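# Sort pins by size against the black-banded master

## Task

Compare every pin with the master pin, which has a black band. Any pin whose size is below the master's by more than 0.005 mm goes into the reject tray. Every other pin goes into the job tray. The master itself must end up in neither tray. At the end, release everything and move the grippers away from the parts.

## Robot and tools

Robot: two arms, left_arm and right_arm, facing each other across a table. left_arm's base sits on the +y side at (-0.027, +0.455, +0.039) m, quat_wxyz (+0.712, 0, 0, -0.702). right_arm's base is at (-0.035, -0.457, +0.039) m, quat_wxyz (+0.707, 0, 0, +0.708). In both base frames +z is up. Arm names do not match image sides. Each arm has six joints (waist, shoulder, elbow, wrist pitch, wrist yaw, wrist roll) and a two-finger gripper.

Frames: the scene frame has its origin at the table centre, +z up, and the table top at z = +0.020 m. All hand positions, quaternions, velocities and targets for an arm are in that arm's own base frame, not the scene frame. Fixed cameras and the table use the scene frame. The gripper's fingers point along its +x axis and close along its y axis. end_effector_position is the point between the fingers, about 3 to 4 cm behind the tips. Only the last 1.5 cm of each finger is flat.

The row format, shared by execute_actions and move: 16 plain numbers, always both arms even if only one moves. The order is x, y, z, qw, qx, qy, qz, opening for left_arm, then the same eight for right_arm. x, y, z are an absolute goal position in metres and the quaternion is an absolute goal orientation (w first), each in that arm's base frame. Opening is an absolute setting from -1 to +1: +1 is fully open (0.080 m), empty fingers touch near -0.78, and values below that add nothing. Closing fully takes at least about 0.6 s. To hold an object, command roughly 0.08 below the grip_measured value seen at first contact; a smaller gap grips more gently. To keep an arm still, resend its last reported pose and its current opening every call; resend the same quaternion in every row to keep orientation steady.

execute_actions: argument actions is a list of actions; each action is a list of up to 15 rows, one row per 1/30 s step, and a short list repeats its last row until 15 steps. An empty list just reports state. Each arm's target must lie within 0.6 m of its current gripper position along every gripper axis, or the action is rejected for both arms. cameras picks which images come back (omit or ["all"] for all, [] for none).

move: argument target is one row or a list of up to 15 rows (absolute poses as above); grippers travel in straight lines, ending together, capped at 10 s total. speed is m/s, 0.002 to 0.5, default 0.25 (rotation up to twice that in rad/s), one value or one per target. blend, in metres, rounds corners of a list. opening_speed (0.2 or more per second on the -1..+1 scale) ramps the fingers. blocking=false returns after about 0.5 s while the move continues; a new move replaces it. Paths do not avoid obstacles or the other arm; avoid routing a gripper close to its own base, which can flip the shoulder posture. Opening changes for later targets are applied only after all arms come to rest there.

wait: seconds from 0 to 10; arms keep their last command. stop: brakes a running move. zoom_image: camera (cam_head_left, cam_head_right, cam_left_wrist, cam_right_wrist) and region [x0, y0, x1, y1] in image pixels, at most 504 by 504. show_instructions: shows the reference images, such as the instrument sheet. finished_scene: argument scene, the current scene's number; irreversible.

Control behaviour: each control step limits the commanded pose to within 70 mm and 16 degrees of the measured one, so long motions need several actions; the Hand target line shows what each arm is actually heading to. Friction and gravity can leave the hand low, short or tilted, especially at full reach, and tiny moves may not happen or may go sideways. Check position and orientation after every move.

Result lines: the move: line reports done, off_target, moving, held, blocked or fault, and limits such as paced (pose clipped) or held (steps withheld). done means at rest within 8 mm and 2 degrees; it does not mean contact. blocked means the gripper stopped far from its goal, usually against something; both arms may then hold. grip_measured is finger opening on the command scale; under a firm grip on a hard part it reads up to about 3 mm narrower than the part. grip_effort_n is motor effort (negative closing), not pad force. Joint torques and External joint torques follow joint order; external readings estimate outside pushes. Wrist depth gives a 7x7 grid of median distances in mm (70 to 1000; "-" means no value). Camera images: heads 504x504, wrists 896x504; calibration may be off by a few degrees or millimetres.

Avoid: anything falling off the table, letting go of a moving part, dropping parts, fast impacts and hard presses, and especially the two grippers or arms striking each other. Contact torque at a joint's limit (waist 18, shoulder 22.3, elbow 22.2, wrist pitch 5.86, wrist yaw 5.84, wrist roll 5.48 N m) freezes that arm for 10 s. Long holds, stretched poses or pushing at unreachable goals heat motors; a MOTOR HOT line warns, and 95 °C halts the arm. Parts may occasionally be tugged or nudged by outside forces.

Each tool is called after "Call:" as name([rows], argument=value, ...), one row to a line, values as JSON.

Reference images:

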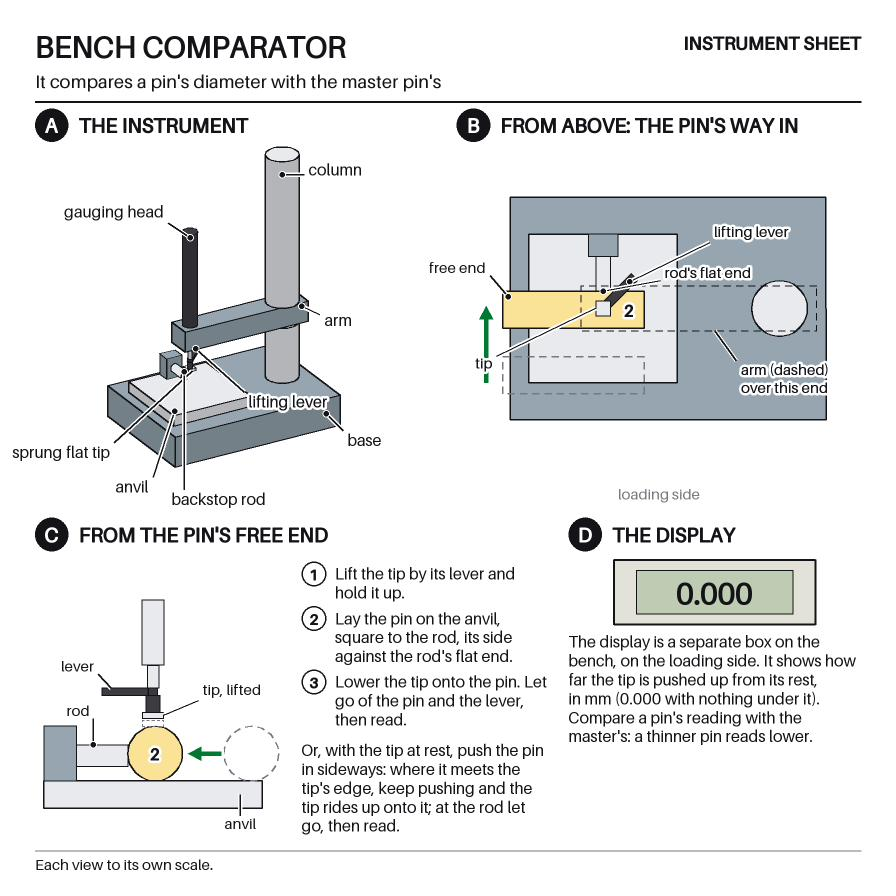

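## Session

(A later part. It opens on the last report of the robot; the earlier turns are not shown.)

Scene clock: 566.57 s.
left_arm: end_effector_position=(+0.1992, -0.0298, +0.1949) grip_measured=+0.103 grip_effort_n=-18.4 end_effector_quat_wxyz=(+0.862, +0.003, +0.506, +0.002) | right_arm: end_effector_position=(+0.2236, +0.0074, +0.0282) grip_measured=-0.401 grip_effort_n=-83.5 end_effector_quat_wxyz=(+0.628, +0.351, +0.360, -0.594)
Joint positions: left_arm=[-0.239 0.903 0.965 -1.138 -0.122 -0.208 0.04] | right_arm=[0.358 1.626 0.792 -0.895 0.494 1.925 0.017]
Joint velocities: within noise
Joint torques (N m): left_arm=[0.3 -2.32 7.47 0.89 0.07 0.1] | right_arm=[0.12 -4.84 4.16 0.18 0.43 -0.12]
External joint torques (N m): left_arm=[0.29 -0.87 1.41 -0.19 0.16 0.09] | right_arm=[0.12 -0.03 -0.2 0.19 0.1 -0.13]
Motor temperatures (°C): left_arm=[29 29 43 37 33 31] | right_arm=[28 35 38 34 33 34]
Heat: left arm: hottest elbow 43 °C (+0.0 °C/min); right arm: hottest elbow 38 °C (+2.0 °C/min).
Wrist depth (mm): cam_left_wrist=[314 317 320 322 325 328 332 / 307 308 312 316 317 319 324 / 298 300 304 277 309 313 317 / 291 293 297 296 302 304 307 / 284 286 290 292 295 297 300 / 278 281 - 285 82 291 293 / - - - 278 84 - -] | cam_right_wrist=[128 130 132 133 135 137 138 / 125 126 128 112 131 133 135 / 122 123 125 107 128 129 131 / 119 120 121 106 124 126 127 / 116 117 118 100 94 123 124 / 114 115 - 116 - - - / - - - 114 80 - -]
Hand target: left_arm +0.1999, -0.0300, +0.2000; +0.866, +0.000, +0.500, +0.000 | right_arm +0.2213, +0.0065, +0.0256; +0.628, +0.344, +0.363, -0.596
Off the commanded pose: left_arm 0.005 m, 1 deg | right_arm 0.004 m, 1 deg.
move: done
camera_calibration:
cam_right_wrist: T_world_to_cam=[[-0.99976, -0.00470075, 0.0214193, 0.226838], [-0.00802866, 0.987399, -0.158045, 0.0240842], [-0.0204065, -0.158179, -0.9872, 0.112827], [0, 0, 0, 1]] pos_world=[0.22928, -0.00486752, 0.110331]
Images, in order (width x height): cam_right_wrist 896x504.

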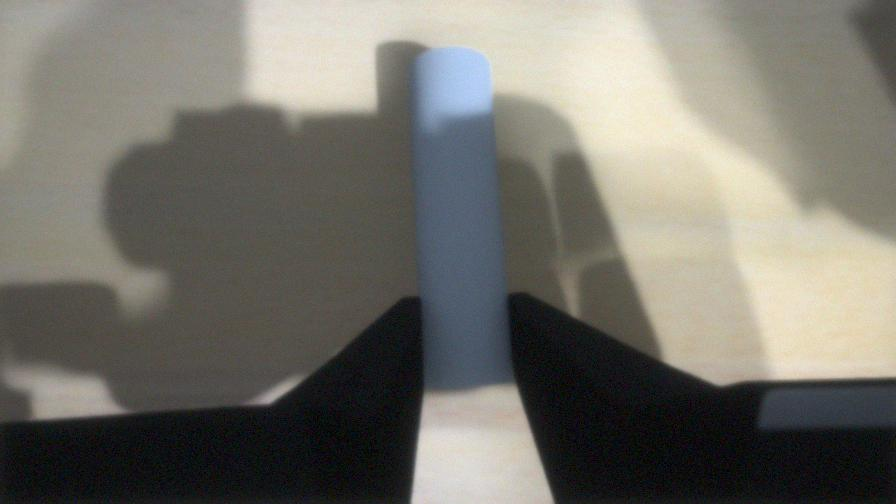

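Call:
move([
  [0.20, -0.03, 0.20, 0.866, 0, 0.5, 0, 0.1, 0.2213, 0.0065, 0.08, 0.6282, 0.3442, 0.3627, -0.5962, -0.6],
  [0.20, -0.03, 0.20, 0.866, 0, 0.5, 0, 0.1, 0.25, -0.05, 0.13, 0.7750, 0.2231, 0.4475, -0.3864, -0.6],
  [0.20, -0.03, 0.20, 0.866, 0, 0.5, 0, 0.1, 0.3000, -0.1290, 0.105, 0.7750, 0.2231, 0.4475, -0.3864, -0.6],
], speed=[0.15,0.3,0.2], blend=[0.01,0.03,0], cameras=["cam_right_wrist"])

Call:
move([
  [0.20, -0.03, 0.20, 0.866, 0, 0.5, 0, 0.1, 0.3000, -0.1290, 0.082, 0.7750, 0.2231, 0.4475, -0.3864, -0.6],
  [0.20, -0.03, 0.20, 0.866, 0, 0.5, 0, 0.1, 0.3000, -0.1290, 0.0705, 0.7750, 0.2231, 0.4475, -0.3864, -0.6],
], speed=[0.08,0.03], blend=[0.005,0], cameras=[])

Call:
move([
  [0.20, -0.03, 0.20, 0.866, 0, 0.5, 0, 0.1, 0.3177, -0.1142, 0.0710, 0.7750, 0.2231, 0.4475, -0.3864, -0.6],
  [0.20, -0.03, 0.20, 0.866, 0, 0.5, 0, 0.1, 0.3329, -0.1022, 0.0715, 0.7750, 0.2231, 0.4475, -0.3864, -0.6],
], speed=[0.05,0.03], blend=[0.003,0], cameras=["cam_right_wrist"])

Scene clock: 574.57 s.
left_arm: end_effector_position=(+0.1992, -0.0298, +0.1949) grip_measured=+0.103 grip_effort_n=-18.4 end_effector_quat_wxyz=(+0.862, +0.003, +0.506, +0.002) | right_arm: end_effector_position=(+0.2946, -0.1265, +0.0996) grip_measured=-0.401 grip_effort_n=-83.5 end_effector_quat_wxyz=(+0.770, +0.222, +0.456, -0.387)
Joint positions: left_arm=[-0.239 0.903 0.965 -1.138 -0.122 -0.208 0.04] | right_arm=[-0.261 1.465 0.933 -0.631 0.311 0.596 0.017]
Joint velocities: within noise
Joint torques (N m): left_arm=[0.29 -2.32 7.47 0.89 0.07 0.09] | right_arm=[-0.24 -5.95 8.36 1.18 0.26 -0.13]
External joint torques (N m): left_arm=[0.28 -0.83 1.36 -0.2 0.15 0.09] | right_arm=[-0.28 -0.74 2.36 0.24 0.06 -0.13]
Motor temperatures (°C): left_arm=[29 29 44 37 33 31] | right_arm=[28 35 38 33 33 34]
Heat: left arm: hottest elbow 44 °C (+1.0 °C/min); right arm: hottest elbow 38 °C (+3.0 °C/min).
Wrist depth (mm): cam_left_wrist=[313 317 319 322 324 328 331 / 305 308 312 315 318 319 322 / 298 300 304 276 310 313 316 / 291 293 296 296 301 303 307 / 284 286 290 293 295 298 300 / 277 281 - 285 83 291 293 / - - - 278 84 - -] | cam_right_wrist=[186 81 151 165 200 205 159 / 183 124 134 114 197 200 143 / 180 145 146 108 193 195 142 / 177 143 144 106 190 192 141 / 174 175 152 101 104 189 151 / 172 174 - 102 - - - / - - - 178 - - -]
Hand target: left_arm +0.1999, -0.0300, +0.2000; +0.866, +0.000, +0.500, +0.000 | right_arm +0.2999, -0.1289, +0.1051; +0.775, +0.223, +0.448, -0.386
Off the commanded pose: left_arm 0.005 m, 1 deg | right_arm 0.008 m, 1 deg.
move: done
camera_calibration:
cam_right_wrist: T_world_to_cam=[[-0.822582, -0.566787, 0.0459547, 0.170006], [-0.566685, 0.810356, -0.148967, 0.309424], [0.047193, -0.14858, -0.987774, 0.144915], [0, 0, 0, 1]] pos_world=[0.308351, -0.132856, 0.181425]
Images, in order (width x height): cam_right_wrist 896x504.

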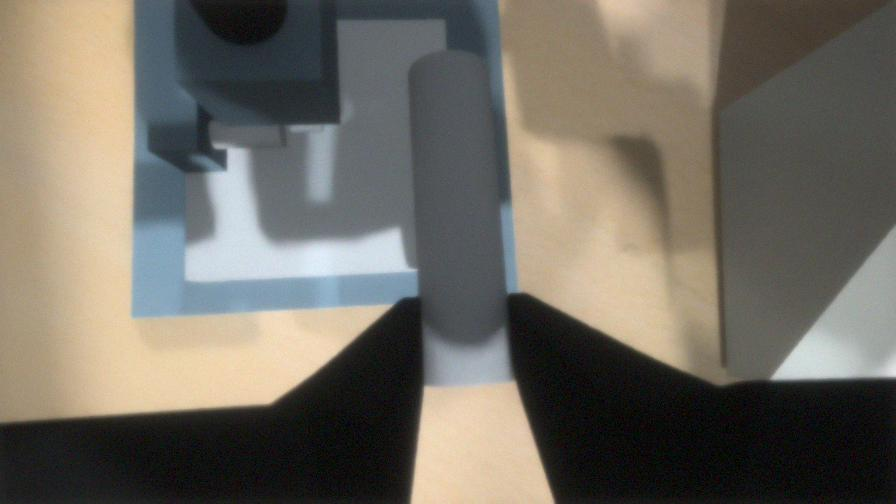

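Scene clock: 575.60 s.
left_arm: end_effector_position=(+0.1992, -0.0298, +0.1949) grip_measured=+0.103 grip_effort_n=-18.4 end_effector_quat_wxyz=(+0.862, +0.003, +0.506, +0.002) | right_arm: end_effector_position=(+0.3015, -0.1285, +0.0747) grip_measured=-0.401 grip_effort_n=-83.5 end_effector_quat_wxyz=(+0.778, +0.225, +0.443, -0.385)
Joint positions: left_arm=[-0.239 0.903 0.965 -1.138 -0.122 -0.208 0.04] | right_arm=[-0.262 1.51 0.857 -0.48 0.31 0.596 0.017]
Joint velocities: within noise
Joint torques (N m): left_arm=[0.3 -2.32 7.46 0.89 0.07 0.09] | right_arm=[-0.19 -5.49 5.63 1.2 0.26 -0.13]
External joint torques (N m): left_arm=[0.3 -0.83 1.33 -0.21 0.15 0.09] | right_arm=[-0.22 -0.17 -0.15 0.23 0.07 -0.13]
Motor temperatures (°C): left_arm=[29 29 44 37 33 31] | right_arm=[28 35 38 33 33 34]
Heat: left arm: hottest elbow 44 °C (+1.0 °C/min); right arm: hottest elbow 38 °C (+3.0 °C/min).
Wrist depth (mm): cam_left_wrist=[314 317 321 322 325 328 333 / 305 307 311 315 318 319 324 / 298 301 303 277 309 314 316 / 291 294 296 296 303 303 308 / 283 286 290 291 296 296 300 / 277 282 - 285 82 292 294 / - - - 278 84 - -] | cam_right_wrist=[- - 130 131 176 179 181 / 163 103 125 109 172 175 151 / 160 122 123 106 168 171 149 / 156 120 121 104 164 167 148 / 154 127 128 100 104 163 147 / 152 153 - 154 - - - / - - - 153 - - -]
Hand target: left_arm +0.1999, -0.0300, +0.2000; +0.866, +0.000, +0.500, +0.000 | right_arm +0.3000, -0.1290, +0.0706; +0.775, +0.223, +0.447, -0.386
Off the commanded pose: left_arm 0.005 m, 1 deg | right_arm 0.005 m, 1 deg.
move: done
No camera images: "cameras" was empty.

Scene clock: 577.03 s.
left_arm: end_effector_position=(+0.1992, -0.0298, +0.1949) grip_measured=+0.103 grip_effort_n=-18.4 end_effector_quat_wxyz=(+0.862, +0.003, +0.506, +0.002) | right_arm: end_effector_position=(+0.3286, -0.1069, +0.0743) grip_measured=-0.401 grip_effort_n=-83.5 end_effector_quat_wxyz=(+0.774, +0.222, +0.443, -0.394)
Joint positions: left_arm=[-0.239 0.903 0.965 -1.138 -0.122 -0.208 0.04] | right_arm=[-0.156 1.609 0.957 -0.524 0.37 0.706 0.017]
Joint velocities: within noise
Joint torques (N m): left_arm=[0.29 -2.31 7.47 0.89 0.07 0.1] | right_arm=[0.97 -5.38 7.24 0.92 -0.17 0.07]
External joint torques (N m): left_arm=[0.3 -0.83 1.32 -0.23 0.15 0.09] | right_arm=[0.93 0.67 1.48 0.01 -0.4 0.07]
Motor temperatures (°C): left_arm=[29 29 44 37 33 31] | right_arm=[28 35 38 33 33 34]
Heat: left arm: hottest elbow 44 °C (+1.0 °C/min); right arm: hottest elbow 38 °C (+2.0 °C/min).
Wrist depth (mm): cam_left_wrist=[314 317 320 323 324 327 333 / 306 308 312 315 317 319 323 / 298 300 304 277 310 313 316 / 291 293 296 296 302 304 308 / 284 288 290 291 295 297 300 / 277 281 - 285 83 292 292 / - - - 279 84 - -] | cam_right_wrist=[166 167 138 - 145 182 185 / 162 163 106 106 132 178 180 / 159 160 123 106 128 173 175 / 155 157 121 104 125 169 172 / 152 154 127 100 104 165 168 / 149 151 - 154 - - - / - - - 152 - - -]
Hand target: left_arm +0.1999, -0.0300, +0.2000; +0.866, +0.000, +0.500, +0.000 | right_arm +0.3327, -0.1021, +0.0715; +0.775, +0.223, +0.448, -0.386
Off the commanded pose: left_arm 0.005 m, 1 deg | right_arm 0.007 m, 1 deg.
move: done
camera_calibration:
cam_right_wrist: T_world_to_cam=[[-0.830863, -0.555093, 0.0392244, 0.214633], [-0.55258, 0.814667, -0.175993, 0.306899], [0.0657375, -0.167901, -0.98361, 0.112811], [0, 0, 0, 1]] pos_world=[0.340501, -0.111938, 0.156556]
Images, in order (width x height): cam_right_wrist 896x504.

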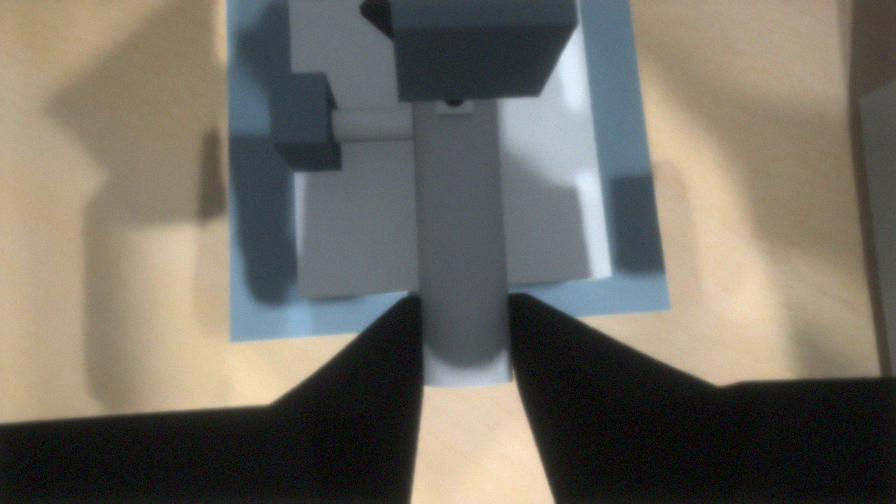

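Release and read.

Call:
move([
  [0.20, -0.03, 0.20, 0.866, 0, 0.5, 0, 0.1, 0.3292, -0.1050, 0.0705, 0.7750, 0.2231, 0.4475, -0.3864, -0.6],
  [0.20, -0.03, 0.20, 0.866, 0, 0.5, 0, 0.1, 0.3292, -0.1050, 0.0705, 0.7750, 0.2231, 0.4475, -0.3864, 0.1],
  [0.20, -0.03, 0.20, 0.866, 0, 0.5, 0, 0.1, 0.3182, -0.0910, 0.107, 0.7750, 0.2231, 0.4475, -0.3864, 0.1],
  [0.20, -0.03, 0.20, 0.866, 0, 0.5, 0, 0.1, 0.2632, -0.115, 0.165, 0.7750, 0.2231, 0.4475, -0.3864, 0.1],
  [0.20, -0.03, 0.20, 0.866, 0, 0.5, 0, 0.1, 0.240, -0.160, 0.165, 0.7750, 0.2231, 0.4475, -0.3864, 0.1],
], speed=[0.03,0.05,0.06,0.2,0.2], blend=[0,0,0.01,0.02,0], opening_speed=0.6, cameras=["cam_right_wrist"])

Call:
zoom_image(camera="cam_right_wrist", region=[680, 235, 830, 305])

Scene clock: 585.40 s.
left_arm: end_effector_position=(+0.1992, -0.0298, +0.1949) grip_measured=+0.103 grip_effort_n=-18.4 end_effector_quat_wxyz=(+0.862, +0.003, +0.506, +0.002) | right_arm: end_effector_position=(+0.2411, -0.1601, +0.1641) grip_measured=+0.096 grip_effort_n=14.2 end_effector_quat_wxyz=(+0.773, +0.223, +0.450, -0.387)
Joint positions: left_arm=[-0.239 0.903 0.965 -1.138 -0.122 -0.208 0.04] | right_arm=[-0.471 1.254 1.017 -0.862 0.222 0.401 0.039]
Joint velocities: within noise
Joint torques (N m): left_arm=[0.3 -2.32 7.47 0.89 0.07 0.1] | right_arm=[-0.17 -6.02 6.32 1.09 0.05 -0.14]
External joint torques (N m): left_arm=[0.29 -0.84 1.38 -0.2 0.16 0.09] | right_arm=[-0.19 -2.03 -0.02 0.05 -0.09 -0.14]
Motor temperatures (°C): left_arm=[29 29 44 37 33 31] | right_arm=[28 36 38 34 33 34]
Heat: left arm: hottest elbow 44 °C (+1.0 °C/min); right arm: hottest elbow 38 °C (+2.0 °C/min).
Wrist depth (mm): cam_left_wrist=[314 317 320 323 324 328 331 / 306 308 312 315 319 319 323 / 299 301 304 277 310 313 316 / 290 293 296 297 302 303 308 / 284 287 290 291 295 297 300 / 278 281 - 285 82 292 293 / - - - 278 84 - -] | cam_right_wrist=[254 171 233 268 272 255 - / 129 166 229 263 191 153 155 / 244 165 223 258 188 166 167 / 240 204 219 253 194 185 186 / 238 213 216 248 93 204 210 / 235 - 86 244 86 - - / - - 236 239 - - -]
Hand target: left_arm +0.1999, -0.0300, +0.2000; +0.866, +0.000, +0.500, +0.000 | right_arm +0.2400, -0.1599, +0.1650; +0.775, +0.223, +0.447, -0.386
Off the commanded pose: left_arm 0.005 m, 1 deg | right_arm 0.001 m, 0 deg.
move: done
camera_calibration:
cam_right_wrist: T_world_to_cam=[[-0.824, -0.565289, 0.0383606, 0.105833], [-0.56347, 0.81049, -0.160022, 0.317], [0.0593675, -0.153473, -0.986368, 0.202264], [0, 0, 0, 1]] pos_world=[0.253818, -0.166057, 0.246173]
Images, in order (width x height): cam_right_wrist 896x504.

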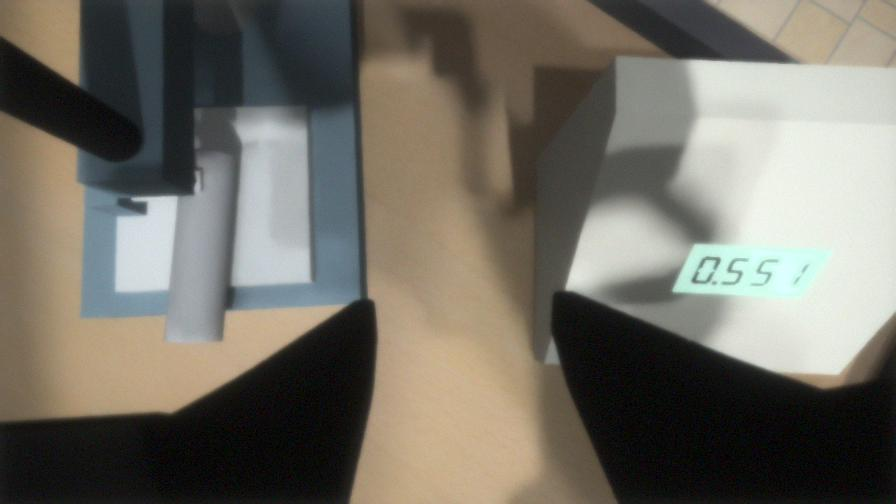

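Scaled by 3.360 from the camera's 896x504 image, which has a finer 1280x720 frame.

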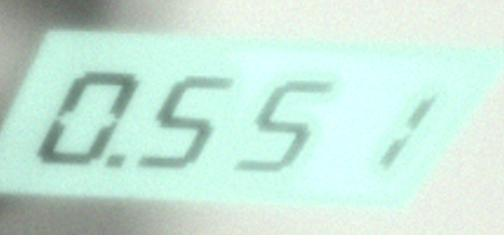

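Call:
move([
  [0.20, -0.03, 0.20, 0.866, 0, 0.5, 0, 0.1, 0.2632, -0.115, 0.165, 0.7750, 0.2231, 0.4475, -0.3864, 0.1],
  [0.20, -0.03, 0.20, 0.866, 0, 0.5, 0, 0.1, 0.3162, -0.0910, 0.107, 0.7750, 0.2231, 0.4475, -0.3864, 0.1],
  [0.20, -0.03, 0.20, 0.866, 0, 0.5, 0, 0.1, 0.3264, -0.1058, 0.0678, 0.7750, 0.2231, 0.4475, -0.3864, 0.1],
  [0.20, -0.03, 0.20, 0.866, 0, 0.5, 0, 0.1, 0.3264, -0.1058, 0.0678, 0.7750, 0.2231, 0.4475, -0.3864, -0.6],
], speed=[0.2,0.15,0.05,0.05], blend=[0.02,0.005,0,0], opening_speed=0.6, cameras=["cam_right_wrist"])

Call:
move([
  [0.20, -0.03, 0.20, 0.866, 0, 0.5, 0, 0.1, 0.2955, -0.1290, 0.0755, 0.7750, 0.2231, 0.4475, -0.3864, -0.6],
  [0.20, -0.03, 0.20, 0.866, 0, 0.5, 0, 0.1, 0.2955, -0.1290, 0.12, 0.7750, 0.2231, 0.4475, -0.3864, -0.6],
], speed=[0.05,0.15], blend=[0.01,0], cameras=["cam_right_wrist"])

Call:
move([
  [0.20, -0.03, 0.20, 0.866, 0, 0.5, 0, 0.1, 0.29, 0.05, 0.14, 0.84, 0.12, 0.48, -0.22, -0.6],
  [0.20, -0.03, 0.20, 0.866, 0, 0.5, 0, 0.1, 0.372, 0.265, 0.11, 0.866, 0, 0.5, 0, -0.6],
  [0.20, -0.03, 0.20, 0.866, 0, 0.5, 0, 0.1, 0.372, 0.265, 0.055, 0.866, 0, 0.5, 0, -0.6],
], speed=[0.25,0.25,0.1], blend=[0.05,0.01,0], cameras=["cam_right_wrist"])

Scene clock: 605.63 s.
left_arm: end_effector_position=(+0.1992, -0.0298, +0.1949) grip_measured=+0.103 grip_effort_n=-18.4 end_effector_quat_wxyz=(+0.862, +0.003, +0.506, +0.002) | right_arm: end_effector_position=(+0.3283, -0.1055, +0.0726) grip_measured=-0.391 grip_effort_n=-83.5 end_effector_quat_wxyz=(+0.778, +0.226, +0.442, -0.386)
Joint positions: left_arm=[-0.239 0.903 0.965 -1.138 -0.122 -0.208 0.04] | right_arm=[-0.159 1.6 0.939 -0.502 0.354 0.696 0.017]
Joint velocities: within noise
Joint torques (N m): left_arm=[0.29 -2.31 7.47 0.89 0.07 0.09] | right_arm=[-0.17 -6.12 5.52 1.01 0.21 -0.13]
External joint torques (N m): left_arm=[0.29 -0.82 1.37 -0.19 0.16 0.09] | right_arm=[-0.24 -0.09 -0.29 0.06 -0.01 -0.13]
Motor temperatures (°C): left_arm=[29 29 44 37 33 31] | right_arm=[28 36 39 35 33 34]
Heat: left arm: hottest elbow 44 °C (+1.0 °C/min); right arm: hottest elbow 39 °C (+2.0 °C/min).
Wrist depth (mm): cam_left_wrist=[315 316 319 322 324 328 332 / 305 309 312 315 318 319 322 / 298 301 304 277 310 314 317 / 291 293 296 296 302 303 308 / 284 286 290 292 294 297 301 / 278 281 - 285 82 292 293 / - - - 278 84 - -] | cam_right_wrist=[165 167 127 - 130 177 179 / 162 163 107 105 128 173 175 / 158 160 121 105 125 169 171 / 155 156 120 102 122 165 167 / 152 153 126 98 104 161 164 / 149 151 - 153 86 - - / - - - 151 - - -]
Hand target: left_arm +0.1999, -0.0300, +0.2000; +0.866, +0.000, +0.500, +0.000 | right_arm +0.3264, -0.1058, +0.0678; +0.775, +0.223, +0.448, -0.386
Off the commanded pose: left_arm 0.005 m, 1 deg | right_arm 0.005 m, 1 deg.
move: done
camera_calibration:
cam_right_wrist: T_world_to_cam=[[-0.824529, -0.565298, 0.0242906, 0.213194], [-0.560306, 0.809763, -0.174186, 0.307134], [0.0787973, -0.157231, -0.984413, 0.108306], [0, 0, 0, 1]] pos_world=[0.33934, -0.111158, 0.154938]
Images, in order (width x height): cam_right_wrist 896x504.

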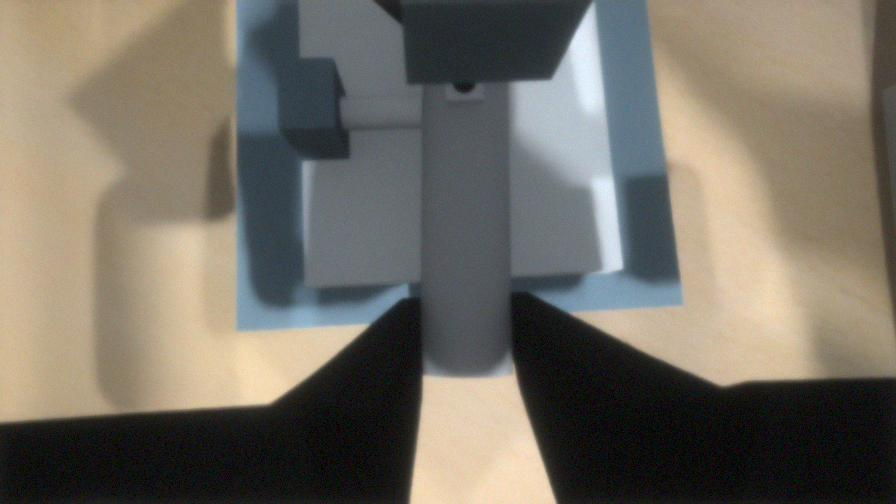

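Scene clock: 607.23 s.
left_arm: end_effector_position=(+0.1992, -0.0298, +0.1949) grip_measured=+0.103 grip_effort_n=-18.4 end_effector_quat_wxyz=(+0.862, +0.003, +0.506, +0.002) | right_arm: end_effector_position=(+0.2920, -0.1271, +0.1111) grip_measured=-0.391 grip_effort_n=-83.5 end_effector_quat_wxyz=(+0.768, +0.222, +0.459, -0.387)
Joint positions: left_arm=[-0.239 0.903 0.965 -1.138 -0.122 -0.208 0.04] | right_arm=[-0.267 1.449 0.968 -0.69 0.308 0.591 0.017]
Joint velocities: within noise
Joint torques (N m): left_arm=[0.29 -2.32 7.47 0.89 0.07 0.09] | right_arm=[-0.17 -7.68 8.18 0.9 0.26 -0.1]
External joint torques (N m): left_arm=[0.29 -0.84 1.4 -0.19 0.16 0.09] | right_arm=[-0.14 -2.55 2.13 -0.03 0.06 -0.1]
Motor temperatures (°C): left_arm=[29 29 44 37 33 31] | right_arm=[28 37 39 34 33 34]
Heat: left arm: hottest elbow 44 °C (+1.0 °C/min); right arm: hottest elbow 39 °C (+1.0 °C/min).
Wrist depth (mm): cam_left_wrist=[314 317 319 322 323 327 333 / 306 308 311 314 317 319 323 / 297 301 305 277 310 313 316 / 291 293 296 296 302 304 308 / 284 287 290 291 295 297 300 / 277 281 - 285 82 291 293 / - - - 277 84 - -] | cam_right_wrist=[197 - 97 176 212 217 143 / 193 - 159 107 209 211 140 / 190 155 157 104 205 199 139 / 187 160 155 102 201 198 145 / 185 186 164 98 198 196 160 / 182 185 - 190 86 - - / - - - 188 - - -]
Hand target: left_arm +0.1999, -0.0300, +0.2000; +0.866, +0.000, +0.500, +0.000 | right_arm +0.2954, -0.1290, +0.1200; +0.775, +0.223, +0.447, -0.386
Off the commanded pose: left_arm 0.005 m, 1 deg | right_arm 0.010 m, 2 deg.
move: off_target (right_arm)
camera_calibration:
cam_right_wrist: T_world_to_cam=[[-0.822187, -0.566958, 0.0506635, 0.166275], [-0.567829, 0.810715, -0.142516, 0.309826], [0.039727, -0.145943, -0.988495, 0.158962], [0, 0, 0, 1]] pos_world=[0.306322, -0.13371, 0.192865]
Images, in order (width x height): cam_right_wrist 896x504.

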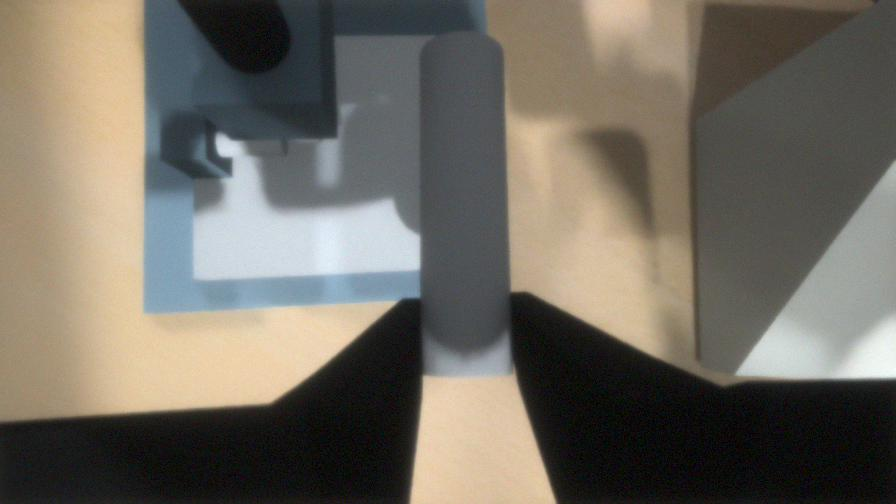

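Scene clock: 610.20 s.
left_arm: end_effector_position=(+0.1992, -0.0298, +0.1949) grip_measured=+0.103 grip_effort_n=-18.4 end_effector_quat_wxyz=(+0.862, +0.003, +0.506, +0.002) | right_arm: end_effector_position=(+0.3707, +0.2651, +0.0550) grip_measured=-0.391 grip_effort_n=-83.5 end_effector_quat_wxyz=(+0.865, +0.001, +0.502, +0.000)
Joint positions: left_arm=[-0.239 0.903 0.965 -1.138 -0.122 -0.208 0.04] | right_arm=[0.73 2.027 1.411 -0.553 0.337 0.662 0.017]
Joint velocities: within noise
Joint torques (N m): left_arm=[0.29 -2.32 7.47 0.89 0.07 0.09] | right_arm=[-0.1 -10.7 6.27 1.13 0.31 -0.13]
External joint torques (N m): left_arm=[0.27 -0.84 1.4 -0.18 0.16 0.09] | right_arm=[-0.17 -1.51 0.43 0.21 0.1 -0.13]
Motor temperatures (°C): left_arm=[29 29 44 37 33 31] | right_arm=[28 37 39 34 33 34]
Heat: left arm: hottest elbow 44 °C (+1.0 °C/min); right arm: hottest elbow 39 °C (+1.0 °C/min).
Wrist depth (mm): cam_left_wrist=[314 317 320 323 324 328 333 / 306 309 312 316 318 319 324 / 298 301 303 277 309 313 317 / 290 293 297 297 302 304 308 / 284 286 290 291 296 296 300 / 279 280 - 284 82 292 293 / - - - 278 84 - -] | cam_right_wrist=[127 137 138 140 142 145 141 / - 134 136 110 140 123 142 / 130 132 133 106 137 121 142 / 128 130 130 103 134 120 141 / 126 127 128 99 93 126 129 / 124 125 - 126 86 - - / - - - 126 - - -]
Hand target: left_arm +0.1999, -0.0300, +0.2000; +0.866, +0.000, +0.500, +0.000 | right_arm +0.3720, +0.2650, +0.0550; +0.866, +0.000, +0.500, +0.000
Off the commanded pose: left_arm 0.005 m, 1 deg | right_arm 0.001 m, 0 deg.
move: done
camera_calibration:
cam_right_wrist: T_world_to_cam=[[-0.0438269, -0.998444, 0.0344755, 0.282921], [-0.986313, 0.0377524, -0.160502, 0.389619], [0.158951, -0.041038, -0.986433, 0.0854878], [0, 0, 0, 1]] pos_world=[0.383097, 0.27128, 0.137109]
Images, in order (width x height): cam_right_wrist 896x504.

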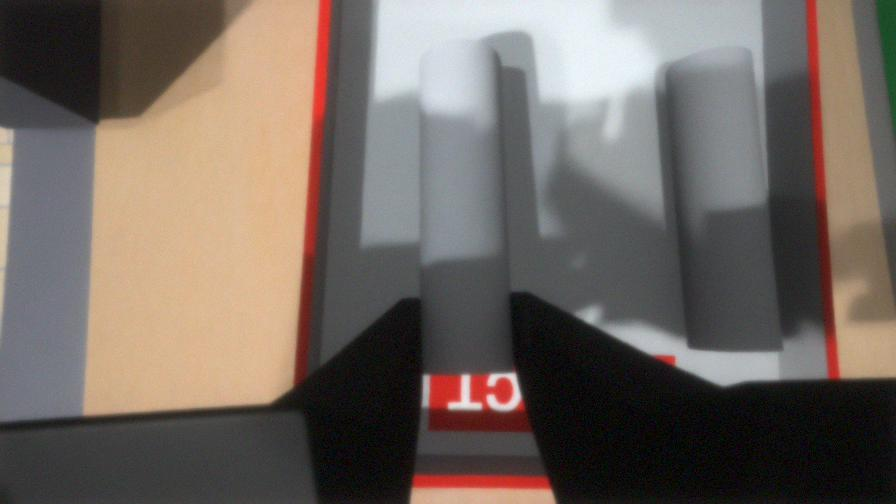

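Call:
move([
  [0.20, -0.03, 0.20, 0.866, 0, 0.5, 0, 0.1, 0.371, 0.264, 0.040, 0.866, 0, 0.5, 0, -0.6],
  [0.20, -0.03, 0.20, 0.866, 0, 0.5, 0, 0.1, 0.371, 0.264, 0.035, 0.866, 0, 0.5, 0, -0.6],
  [0.20, -0.03, 0.20, 0.866, 0, 0.5, 0, 0.1, 0.371, 0.264, 0.0365, 0.866, 0, 0.5, 0, -0.05],
  [0.20, -0.03, 0.20, 0.866, 0, 0.5, 0, 0.1, 0.355, 0.264, 0.10, 0.866, 0, 0.5, 0, -0.05],
  [0.20, -0.03, 0.20, 0.866, 0, 0.5, 0, 0.1, 0.16, 0.263, 0.10, 0.866, 0, 0.5, 0, 0.0],
], speed=[0.06,0.02,0.05,0.12,0.25], blend=[0,0,0,0.02,0], opening_speed=0.5, cameras=["cam_right_wrist"])

Scene clock: 624.50 s.
left_arm: end_effector_position=(+0.1992, -0.0298, +0.1949) grip_measured=+0.103 grip_effort_n=-18.4 end_effector_quat_wxyz=(+0.862, +0.003, +0.506, +0.002) | right_arm: end_effector_position=(+0.1610, +0.2650, +0.0986) grip_measured=-0.004 grip_effort_n=14.7 end_effector_quat_wxyz=(+0.865, -0.001, +0.502, +0.000)
Joint positions: left_arm=[-0.239 0.903 0.965 -1.138 -0.122 -0.208 0.04] | right_arm=[1.256 1.591 1.064 -0.87 0.492 1.211 0.035]
Joint velocities: within noise
Joint torques (N m): left_arm=[0.29 -2.32 7.46 0.89 0.07 0.09] | right_arm=[0.22 -8.4 5.32 0.41 0.47 0.14]
External joint torques (N m): left_arm=[0.28 -0.82 1.33 -0.22 0.16 0.09] | right_arm=[0.19 -2.63 -0.26 -0.14 0.14 0.14]
Motor temperatures (°C): left_arm=[29 29 44 37 33 31] | right_arm=[28 40 38 35 33 34]
Heat: left arm: hottest elbow 44 °C (+1.0 °C/min); right arm: hottest shoulder 40 °C (+5.0 °C/min).
Wrist depth (mm): cam_left_wrist=[314 317 320 323 325 327 332 / 306 309 313 316 318 320 323 / 299 301 304 277 310 313 316 / 291 294 296 296 302 304 309 / 285 287 290 293 295 297 300 / 278 281 - 285 82 291 293 / - - - 278 84 - -] | cam_right_wrist=[981 194 198 203 207 211 215 / 947 190 194 197 202 206 192 / 932 185 189 193 197 200 205 / 917 181 185 186 192 196 200 / 902 178 97 182 93 192 195 / 880 - - 180 90 - - / - - - 176 - - -]
Hand target: left_arm +0.1999, -0.0300, +0.2000; +0.866, +0.000, +0.500, +0.000 | right_arm +0.1601, +0.2630, +0.1000; +0.866, +0.000, +0.500, +0.000
Off the commanded pose: left_arm 0.005 m, 1 deg | right_arm 0.003 m, 0 deg.
move: done
camera_calibration:
cam_right_wrist: T_world_to_cam=[[-0.0418767, -0.998405, 0.0378629, 0.271517], [-0.986299, 0.0352573, -0.161156, 0.190503], [0.159564, -0.0440928, -0.986202, 0.162468], [0, 0, 0, 1]] pos_world=[0.173339, 0.271531, 0.180647]
Images, in order (width x height): cam_right_wrist 896x504.

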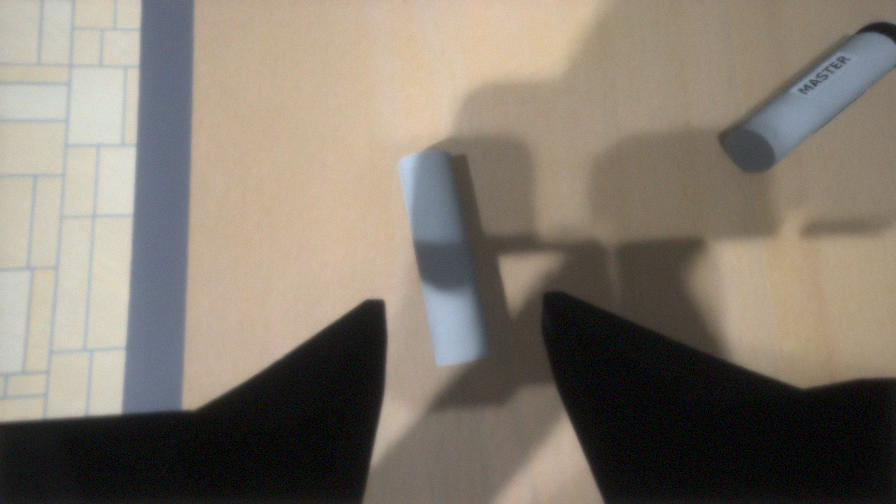

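Call:
move([
  [0.20, -0.03, 0.20, 0.866, 0, 0.5, 0, 0.1, 0.1567, 0.2594, 0.045, 0.8639, -0.0349, 0.4988, 0.0604, 0.05],
], speed=0.12, cameras=["cam_right_wrist"])

Scene clock: 631.03 s.
left_arm: end_effector_position=(+0.1992, -0.0298, +0.1949) grip_measured=+0.103 grip_effort_n=-18.4 end_effector_quat_wxyz=(+0.862, +0.003, +0.506, +0.002) | right_arm: end_effector_position=(+0.1569, +0.2618, +0.0493) grip_measured=+0.046 grip_effort_n=14.2 end_effector_quat_wxyz=(+0.865, -0.029, +0.496, +0.063)
Joint positions: left_arm=[-0.239 0.903 0.965 -1.138 -0.122 -0.208 0.04] | right_arm=[1.255 1.589 0.84 -0.558 0.467 1.057 0.037]
Joint velocities: within noise
Joint torques (N m): left_arm=[0.29 -2.31 7.47 0.89 0.07 0.09] | right_arm=[-0.22 -5.65 5 0.79 0.24 -0.13]
External joint torques (N m): left_arm=[0.29 -0.8 1.32 -0.21 0.15 0.09] | right_arm=[-0.21 -0.14 -0.28 0.11 -0.07 -0.13]
Motor temperatures (°C): left_arm=[29 29 44 37 33 31] | right_arm=[28 41 38 34 33 34]
Heat: left arm: hottest elbow 44 °C (+1.0 °C/min); right arm: hottest shoulder 41 °C (+6.1 °C/min).
Wrist depth (mm): cam_left_wrist=[313 317 320 321 323 328 332 / 306 308 312 315 317 319 323 / 298 300 304 277 309 313 316 / 289 293 296 296 302 303 308 / 284 286 290 292 295 298 300 / 277 280 - 284 82 291 294 / - - - 278 84 - -] | cam_right_wrist=[145 145 148 150 153 155 157 / 140 142 144 131 149 151 153 / 137 138 140 126 145 147 149 / 134 136 137 124 142 143 145 / 131 132 134 118 101 140 142 / 128 - 82 133 84 - - / - - 82 130 131 - -]
Hand target: left_arm +0.1999, -0.0300, +0.2000; +0.866, +0.000, +0.500, +0.000 | right_arm +0.1566, +0.2594, +0.0451; +0.864, -0.035, +0.499, +0.060
Off the commanded pose: left_arm 0.005 m, 1 deg | right_arm 0.005 m, 1 deg.
move: done
camera_calibration:
cam_right_wrist: T_world_to_cam=[[0.0950651, -0.995225, 0.0221191, 0.248498], [-0.980326, -0.0974569, -0.17165, 0.212909], [0.172986, -0.00536598, -0.98491, 0.102032], [0, 0, 0, 1]] pos_world=[0.167447, 0.268608, 0.131542]
Images, in order (width x height): cam_right_wrist 896x504.

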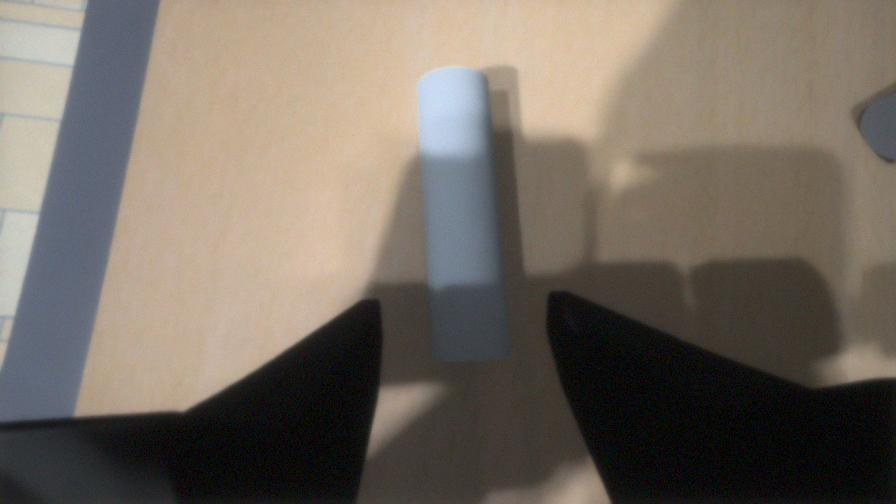

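Call:
move([
  [0.20, -0.03, 0.20, 0.866, 0, 0.5, 0, 0.1, 0.1565, 0.2580, 0.0268, 0.8639, -0.0349, 0.4988, 0.0604, 0.05],
  [0.20, -0.03, 0.20, 0.866, 0, 0.5, 0, 0.1, 0.1565, 0.2580, 0.0265, 0.8639, -0.0349, 0.4988, 0.0604, -0.6],
], speed=0.06, opening_speed=0.5, cameras=["cam_right_wrist"])

Scene clock: 637.27 s.
left_arm: end_effector_position=(+0.1992, -0.0298, +0.1949) grip_measured=+0.103 grip_effort_n=-18.4 end_effector_quat_wxyz=(+0.862, +0.003, +0.506, +0.002) | right_arm: end_effector_position=(+0.1567, +0.2607, +0.0307) grip_measured=-0.395 grip_effort_n=-83.5 end_effector_quat_wxyz=(+0.865, -0.029, +0.496, +0.063)
Joint positions: left_arm=[-0.239 0.903 0.965 -1.138 -0.122 -0.208 0.04] | right_arm=[1.254 1.627 0.793 -0.472 0.466 1.055 0.017]
Joint velocities: within noise
Joint torques (N m): left_arm=[0.3 -2.32 7.47 0.89 0.07 0.1] | right_arm=[-0.21 -5.59 4.81 0.79 0.26 -0.13]
External joint torques (N m): left_arm=[0.31 -0.84 1.39 -0.2 0.15 0.1] | right_arm=[-0.2 -0.08 -0.31 0.08 -0.05 -0.13]
Motor temperatures (°C): left_arm=[29 29 44 37 33 31] | right_arm=[28 40 38 34 33 34]
Heat: left arm: hottest elbow 44 °C (+0.0 °C/min); right arm: hottest shoulder 40 °C (+4.0 °C/min).
Wrist depth (mm): cam_left_wrist=[314 317 320 322 325 329 332 / 306 308 312 314 318 319 323 / 298 300 304 277 309 313 316 / 290 294 296 297 302 303 308 / 284 286 290 292 295 297 299 / 277 281 - 285 82 292 294 / - - - 278 84 - -] | cam_right_wrist=[125 127 129 130 132 135 136 / 122 124 125 110 129 131 133 / 119 121 123 105 126 128 130 / 117 118 119 103 123 125 127 / 114 115 117 99 120 121 123 / 112 113 - 116 86 - - / - - - 113 81 - -]
Hand target: left_arm +0.1999, -0.0300, +0.2000; +0.866, +0.000, +0.500, +0.000 | right_arm +0.1564, +0.2580, +0.0265; +0.864, -0.035, +0.499, +0.060
Off the commanded pose: left_arm 0.005 m, 1 deg | right_arm 0.005 m, 1 deg.
move: done
camera_calibration:
cam_right_wrist: T_world_to_cam=[[0.0954383, -0.995202, 0.0215464, 0.24769], [-0.980327, -0.0977246, -0.171488, 0.209538], [0.172771, -0.00475594, -0.984951, 0.083662], [0, 0, 0, 1]] pos_world=[0.167322, 0.267377, 0.112999]
Images, in order (width x height): cam_right_wrist 896x504.

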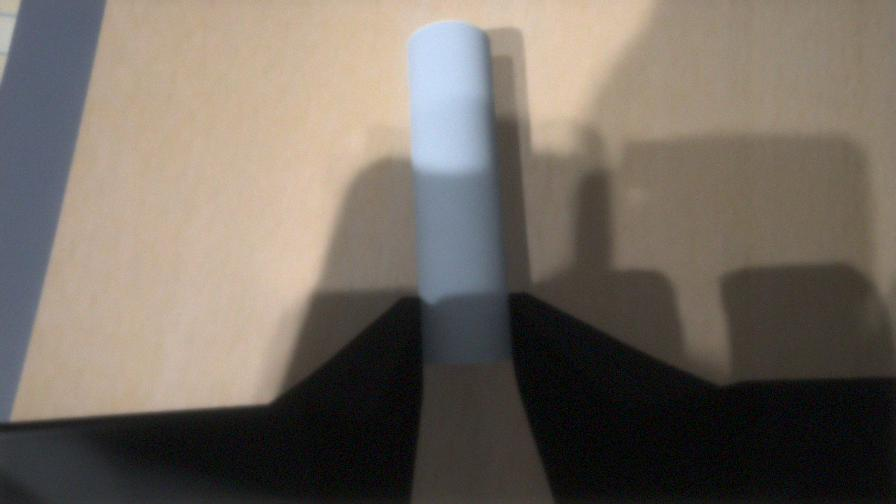

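Call:
move([
  [0.20, -0.03, 0.20, 0.866, 0, 0.5, 0, 0.1, 0.160, 0.255, 0.10, 0.8639, -0.0349, 0.4988, 0.0604, -0.6],
  [0.20, -0.03, 0.20, 0.866, 0, 0.5, 0, 0.1, 0.23, 0.08, 0.14, 0.8365, 0.1294, 0.4830, -0.2241, -0.6],
  [0.20, -0.03, 0.20, 0.866, 0, 0.5, 0, 0.1, 0.255, -0.05, 0.13, 0.7750, 0.2231, 0.4475, -0.3864, -0.6],
  [0.20, -0.03, 0.20, 0.866, 0, 0.5, 0, 0.1, 0.2980, -0.1255, 0.105, 0.7750, 0.2231, 0.4475, -0.3864, -0.6],
], speed=[0.15,0.3,0.25,0.2], blend=[0.02,0.04,0.03,0], cameras=["cam_right_wrist"])

Call:
move([
  [0.20, -0.03, 0.20, 0.866, 0, 0.5, 0, 0.1, 0.2975, -0.1260, 0.082, 0.7750, 0.2231, 0.4475, -0.3864, -0.6],
  [0.20, -0.03, 0.20, 0.866, 0, 0.5, 0, 0.1, 0.2975, -0.1260, 0.0705, 0.7750, 0.2231, 0.4475, -0.3864, -0.6],
], speed=[0.08,0.03], blend=[0.005,0], cameras=[])

Call:
move([
  [0.20, -0.03, 0.20, 0.866, 0, 0.5, 0, 0.1, 0.3155, -0.1118, 0.0710, 0.7750, 0.2231, 0.4475, -0.3864, -0.6],
  [0.20, -0.03, 0.20, 0.866, 0, 0.5, 0, 0.1, 0.3310, -0.1000, 0.0715, 0.7750, 0.2231, 0.4475, -0.3864, -0.6],
], speed=[0.05,0.03], blend=[0.003,0], cameras=["cam_right_wrist"])

Scene clock: 649.03 s.
left_arm: end_effector_position=(+0.1992, -0.0298, +0.1949) grip_measured=+0.103 grip_effort_n=-18.4 end_effector_quat_wxyz=(+0.862, +0.003, +0.506, +0.002) | right_arm: end_effector_position=(+0.2925, -0.1230, +0.0994) grip_measured=-0.395 grip_effort_n=-83.5 end_effector_quat_wxyz=(+0.770, +0.222, +0.456, -0.387)
Joint positions: left_arm=[-0.239 0.903 0.965 -1.138 -0.122 -0.208 0.04] | right_arm=[-0.251 1.455 0.924 -0.636 0.315 0.607 0.017]
Joint velocities: within noise
Joint torques (N m): left_arm=[0.29 -2.32 7.46 0.89 0.07 0.09] | right_arm=[-0.19 -5.82 8.35 1.17 0.26 -0.13]
External joint torques (N m): left_arm=[0.28 -0.86 1.4 -0.18 0.16 0.09] | right_arm=[-0.16 -0.69 2.36 0.24 0.05 -0.14]
Motor temperatures (°C): left_arm=[29 29 44 37 33 31] | right_arm=[28 39 38 34 33 34]
Heat: left arm: hottest elbow 44 °C (+0.0 °C/min); right arm: hottest shoulder 39 °C (+3.0 °C/min).
Wrist depth (mm): cam_left_wrist=[314 317 320 322 325 327 332 / 306 308 312 315 317 320 322 / 299 301 304 277 309 313 317 / 290 294 296 296 303 304 308 / 284 286 291 291 295 297 300 / 278 281 - 285 82 292 293 / - - - 278 84 - -] | cam_right_wrist=[186 82 84 165 200 205 145 / 183 125 148 109 197 199 143 / 180 152 146 106 194 195 142 / 177 148 145 103 190 192 141 / 174 176 177 99 187 189 153 / 172 174 - 180 86 - - / - - - 177 - - -]
Hand target: left_arm +0.1999, -0.0300, +0.2000; +0.866, +0.000, +0.500, +0.000 | right_arm +0.2978, -0.1255, +0.1050; +0.775, +0.223, +0.448, -0.387
Off the commanded pose: left_arm 0.005 m, 1 deg | right_arm 0.008 m, 1 deg.
move: done
camera_calibration:
cam_right_wrist: T_world_to_cam=[[-0.822737, -0.566543, 0.0461838, 0.170244], [-0.566502, 0.810574, -0.148477, 0.305335], [0.0466835, -0.148321, -0.987837, 0.145552], [0, 0, 0, 1]] pos_world=[0.306244, -0.129458, 0.181255]
Images, in order (width x height): cam_right_wrist 896x504.

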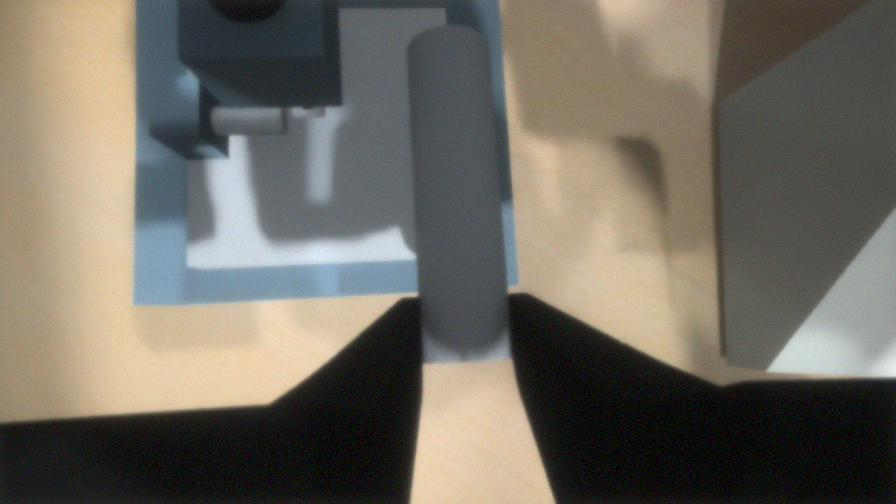

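Scene clock: 650.10 s.
left_arm: end_effector_position=(+0.1992, -0.0298, +0.1949) grip_measured=+0.103 grip_effort_n=-18.4 end_effector_quat_wxyz=(+0.862, +0.003, +0.506, +0.002) | right_arm: end_effector_position=(+0.2986, -0.1251, +0.0737) grip_measured=-0.395 grip_effort_n=-83.5 end_effector_quat_wxyz=(+0.777, +0.225, +0.444, -0.385)
Joint positions: left_arm=[-0.239 0.903 0.965 -1.138 -0.122 -0.208 0.04] | right_arm=[-0.253 1.5 0.845 -0.484 0.314 0.605 0.017]
Joint velocities: within noise
Joint torques (N m): left_arm=[0.29 -2.31 7.46 0.89 0.07 0.1] | right_arm=[-0.22 -5.56 5.79 1.17 0.27 -0.14]
External joint torques (N m): left_arm=[0.3 -0.85 1.41 -0.19 0.15 0.09] | right_arm=[-0.22 -0.34 0.06 0.22 0.07 -0.14]
Motor temperatures (°C): left_arm=[29 29 44 37 33 31] | right_arm=[28 39 38 34 33 34]
Heat: left arm: hottest elbow 44 °C (+0.0 °C/min); right arm: hottest shoulder 39 °C (+3.0 °C/min).
Wrist depth (mm): cam_left_wrist=[314 317 320 322 324 328 332 / 306 308 312 315 318 319 324 / 299 300 303 276 309 313 317 / 290 294 296 296 301 303 308 / 284 287 290 292 294 297 300 / 278 281 - 284 83 292 293 / - - - 279 84 - -] | cam_right_wrist=[164 - 128 111 175 178 179 / 161 113 124 108 171 173 150 / 158 121 122 104 167 170 148 / 154 119 120 102 163 166 147 / 152 153 128 99 131 162 146 / 151 152 - 155 86 - - / - - - 152 - - -]
Hand target: left_arm +0.1999, -0.0300, +0.2000; +0.866, +0.000, +0.500, +0.000 | right_arm +0.2975, -0.1259, +0.0705; +0.775, +0.223, +0.448, -0.386
Off the commanded pose: left_arm 0.005 m, 1 deg | right_arm 0.003 m, 0 deg.
move: done
No camera images: "cameras" was empty.

Scene clock: 651.53 s.
left_arm: end_effector_position=(+0.1992, -0.0298, +0.1949) grip_measured=+0.103 grip_effort_n=-18.4 end_effector_quat_wxyz=(+0.862, +0.003, +0.506, +0.002) | right_arm: end_effector_position=(+0.3264, -0.1040, +0.0732) grip_measured=-0.395 grip_effort_n=-83.5 end_effector_quat_wxyz=(+0.774, +0.222, +0.444, -0.393)
Joint positions: left_arm=[-0.239 0.903 0.965 -1.138 -0.122 -0.208 0.04] | right_arm=[-0.149 1.603 0.948 -0.526 0.371 0.713 0.017]
Joint velocities: within noise
Joint torques (N m): left_arm=[0.29 -2.32 7.46 0.89 0.07 0.09] | right_arm=[0.8 -5.47 7.25 0.94 -0.09 0.07]
External joint torques (N m): left_arm=[0.29 -0.91 1.41 -0.2 0.15 0.09] | right_arm=[0.8 0.59 1.42 0.01 -0.34 0.07]
Motor temperatures (°C): left_arm=[29 29 44 37 33 31] | right_arm=[28 39 38 34 33 34]
Heat: left arm: hottest elbow 44 °C (+0.0 °C/min); right arm: hottest shoulder 39 °C (+3.0 °C/min).
Wrist depth (mm): cam_left_wrist=[314 317 320 323 323 328 332 / 305 308 312 314 318 320 323 / 298 300 304 276 310 313 315 / 290 293 296 296 302 304 307 / 285 287 289 291 294 297 299 / 278 282 - 285 82 291 293 / - - - 277 84 - -] | cam_right_wrist=[164 165 127 - 142 180 182 / 161 161 110 107 130 176 178 / 157 158 121 104 126 171 174 / 153 155 120 102 131 168 170 / 151 152 127 99 131 164 167 / - 150 - 154 86 - - / - - - 151 - - -]
Hand target: left_arm +0.1999, -0.0300, +0.2000; +0.866, +0.000, +0.500, +0.000 | right_arm +0.3309, -0.1000, +0.0716; +0.775, +0.223, +0.447, -0.386
Off the commanded pose: left_arm 0.005 m, 1 deg | right_arm 0.006 m, 1 deg.
move: done
camera_calibration:
cam_right_wrist: T_world_to_cam=[[-0.829877, -0.556497, 0.0401933, 0.213975], [-0.554359, 0.814244, -0.172313, 0.30342], [0.0631646, -0.16528, -0.984222, 0.11344], [0, 0, 0, 1]] pos_world=[0.338612, -0.109233, 0.155333]
Images, in order (width x height): cam_right_wrist 896x504.

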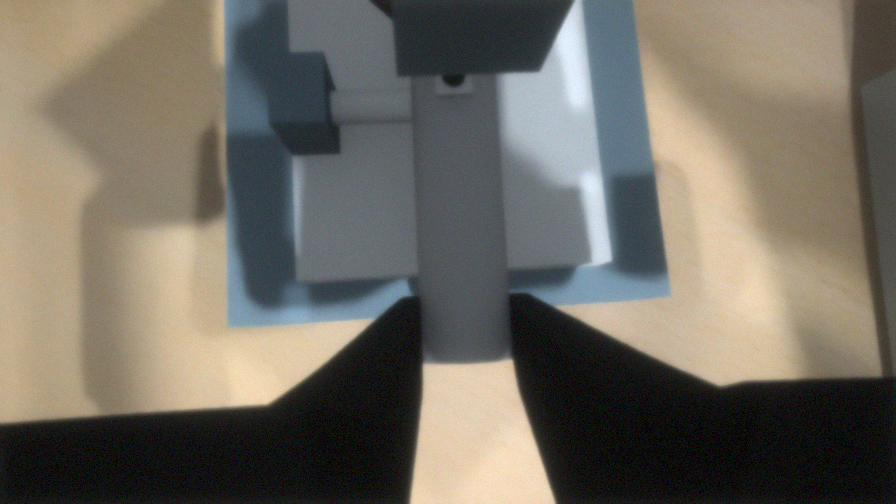

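Call:
move([
  [0.20, -0.03, 0.20, 0.866, 0, 0.5, 0, 0.1, 0.3275, -0.1025, 0.0705, 0.7750, 0.2231, 0.4475, -0.3864, -0.6],
  [0.20, -0.03, 0.20, 0.866, 0, 0.5, 0, 0.1, 0.3275, -0.1025, 0.0705, 0.7750, 0.2231, 0.4475, -0.3864, 0.1],
  [0.20, -0.03, 0.20, 0.866, 0, 0.5, 0, 0.1, 0.3165, -0.0885, 0.107, 0.7750, 0.2231, 0.4475, -0.3864, 0.1],
  [0.20, -0.03, 0.20, 0.866, 0, 0.5, 0, 0.1, 0.2632, -0.115, 0.165, 0.7750, 0.2231, 0.4475, -0.3864, 0.1],
  [0.20, -0.03, 0.20, 0.866, 0, 0.5, 0, 0.1, 0.240, -0.160, 0.165, 0.7750, 0.2231, 0.4475, -0.3864, 0.1],
], speed=[0.03,0.05,0.06,0.2,0.2], blend=[0,0,0.01,0.02,0], opening_speed=0.6, cameras=["cam_right_wrist"])

Call:
zoom_image(camera="cam_right_wrist", region=[680, 235, 830, 305])

Scene clock: 660.50 s.
left_arm: end_effector_position=(+0.1992, -0.0298, +0.1949) grip_measured=+0.103 grip_effort_n=-18.4 end_effector_quat_wxyz=(+0.862, +0.003, +0.506, +0.002) | right_arm: end_effector_position=(+0.2411, -0.1601, +0.1641) grip_measured=+0.096 grip_effort_n=14.2 end_effector_quat_wxyz=(+0.773, +0.223, +0.450, -0.387)
Joint positions: left_arm=[-0.239 0.903 0.965 -1.138 -0.122 -0.208 0.04] | right_arm=[-0.471 1.254 1.017 -0.862 0.222 0.401 0.039]
Joint velocities: within noise
Joint torques (N m): left_arm=[0.29 -2.32 7.46 0.89 0.07 0.09] | right_arm=[-0.25 -6.02 6.35 1.1 0.05 -0.13]
External joint torques (N m): left_arm=[0.29 -0.86 1.43 -0.18 0.15 0.09] | right_arm=[-0.25 -2.1 0.07 0.07 -0.09 -0.13]
Motor temperatures (°C): left_arm=[29 29 44 37 33 31] | right_arm=[28 39 39 34 33 34]
Heat: left arm: hottest elbow 44 °C (+0.0 °C/min); right arm: hottest shoulder 39 °C (+3.0 °C/min).
Wrist depth (mm): cam_left_wrist=[314 317 319 322 324 328 333 / 306 308 311 314 317 319 323 / 298 302 304 277 309 312 316 / 291 293 296 296 302 303 309 / 284 286 290 293 295 297 299 / 278 280 - 285 82 292 293 / - - - 278 84 - -] | cam_right_wrist=[254 170 232 268 272 256 - / 129 166 229 262 191 153 155 / 244 188 223 258 188 165 167 / 241 204 218 253 194 185 186 / 238 215 216 249 93 204 210 / 235 - 86 244 86 - - / - - 236 240 - - -]
Hand target: left_arm +0.1999, -0.0300, +0.2000; +0.866, +0.000, +0.500, +0.000 | right_arm +0.2401, -0.1600, +0.1651; +0.775, +0.223, +0.447, -0.386
Off the commanded pose: left_arm 0.005 m, 1 deg | right_arm 0.001 m, 0 deg.
move: done
camera_calibration:
cam_right_wrist: T_world_to_cam=[[-0.824, -0.565289, 0.0383606, 0.105833], [-0.56347, 0.81049, -0.160022, 0.317], [0.0593675, -0.153473, -0.986368, 0.202264], [0, 0, 0, 1]] pos_world=[0.253818, -0.166057, 0.246173]
Images, in order (width x height): cam_right_wrist 896x504.

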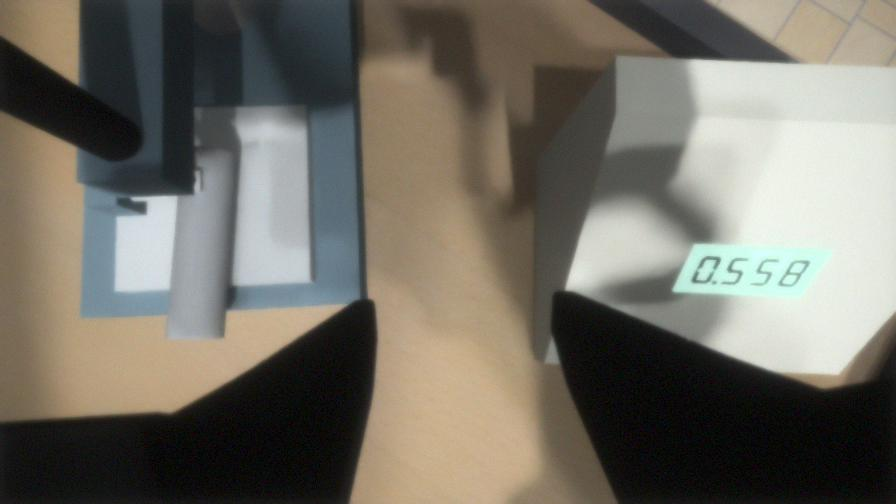

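Scaled by 3.360 from the camera's 896x504 image, which has a finer 1280x720 frame.

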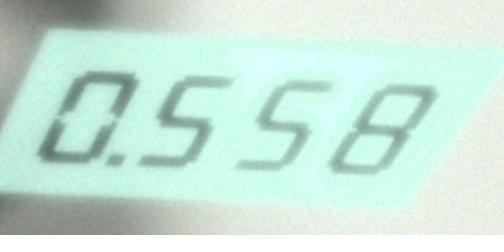

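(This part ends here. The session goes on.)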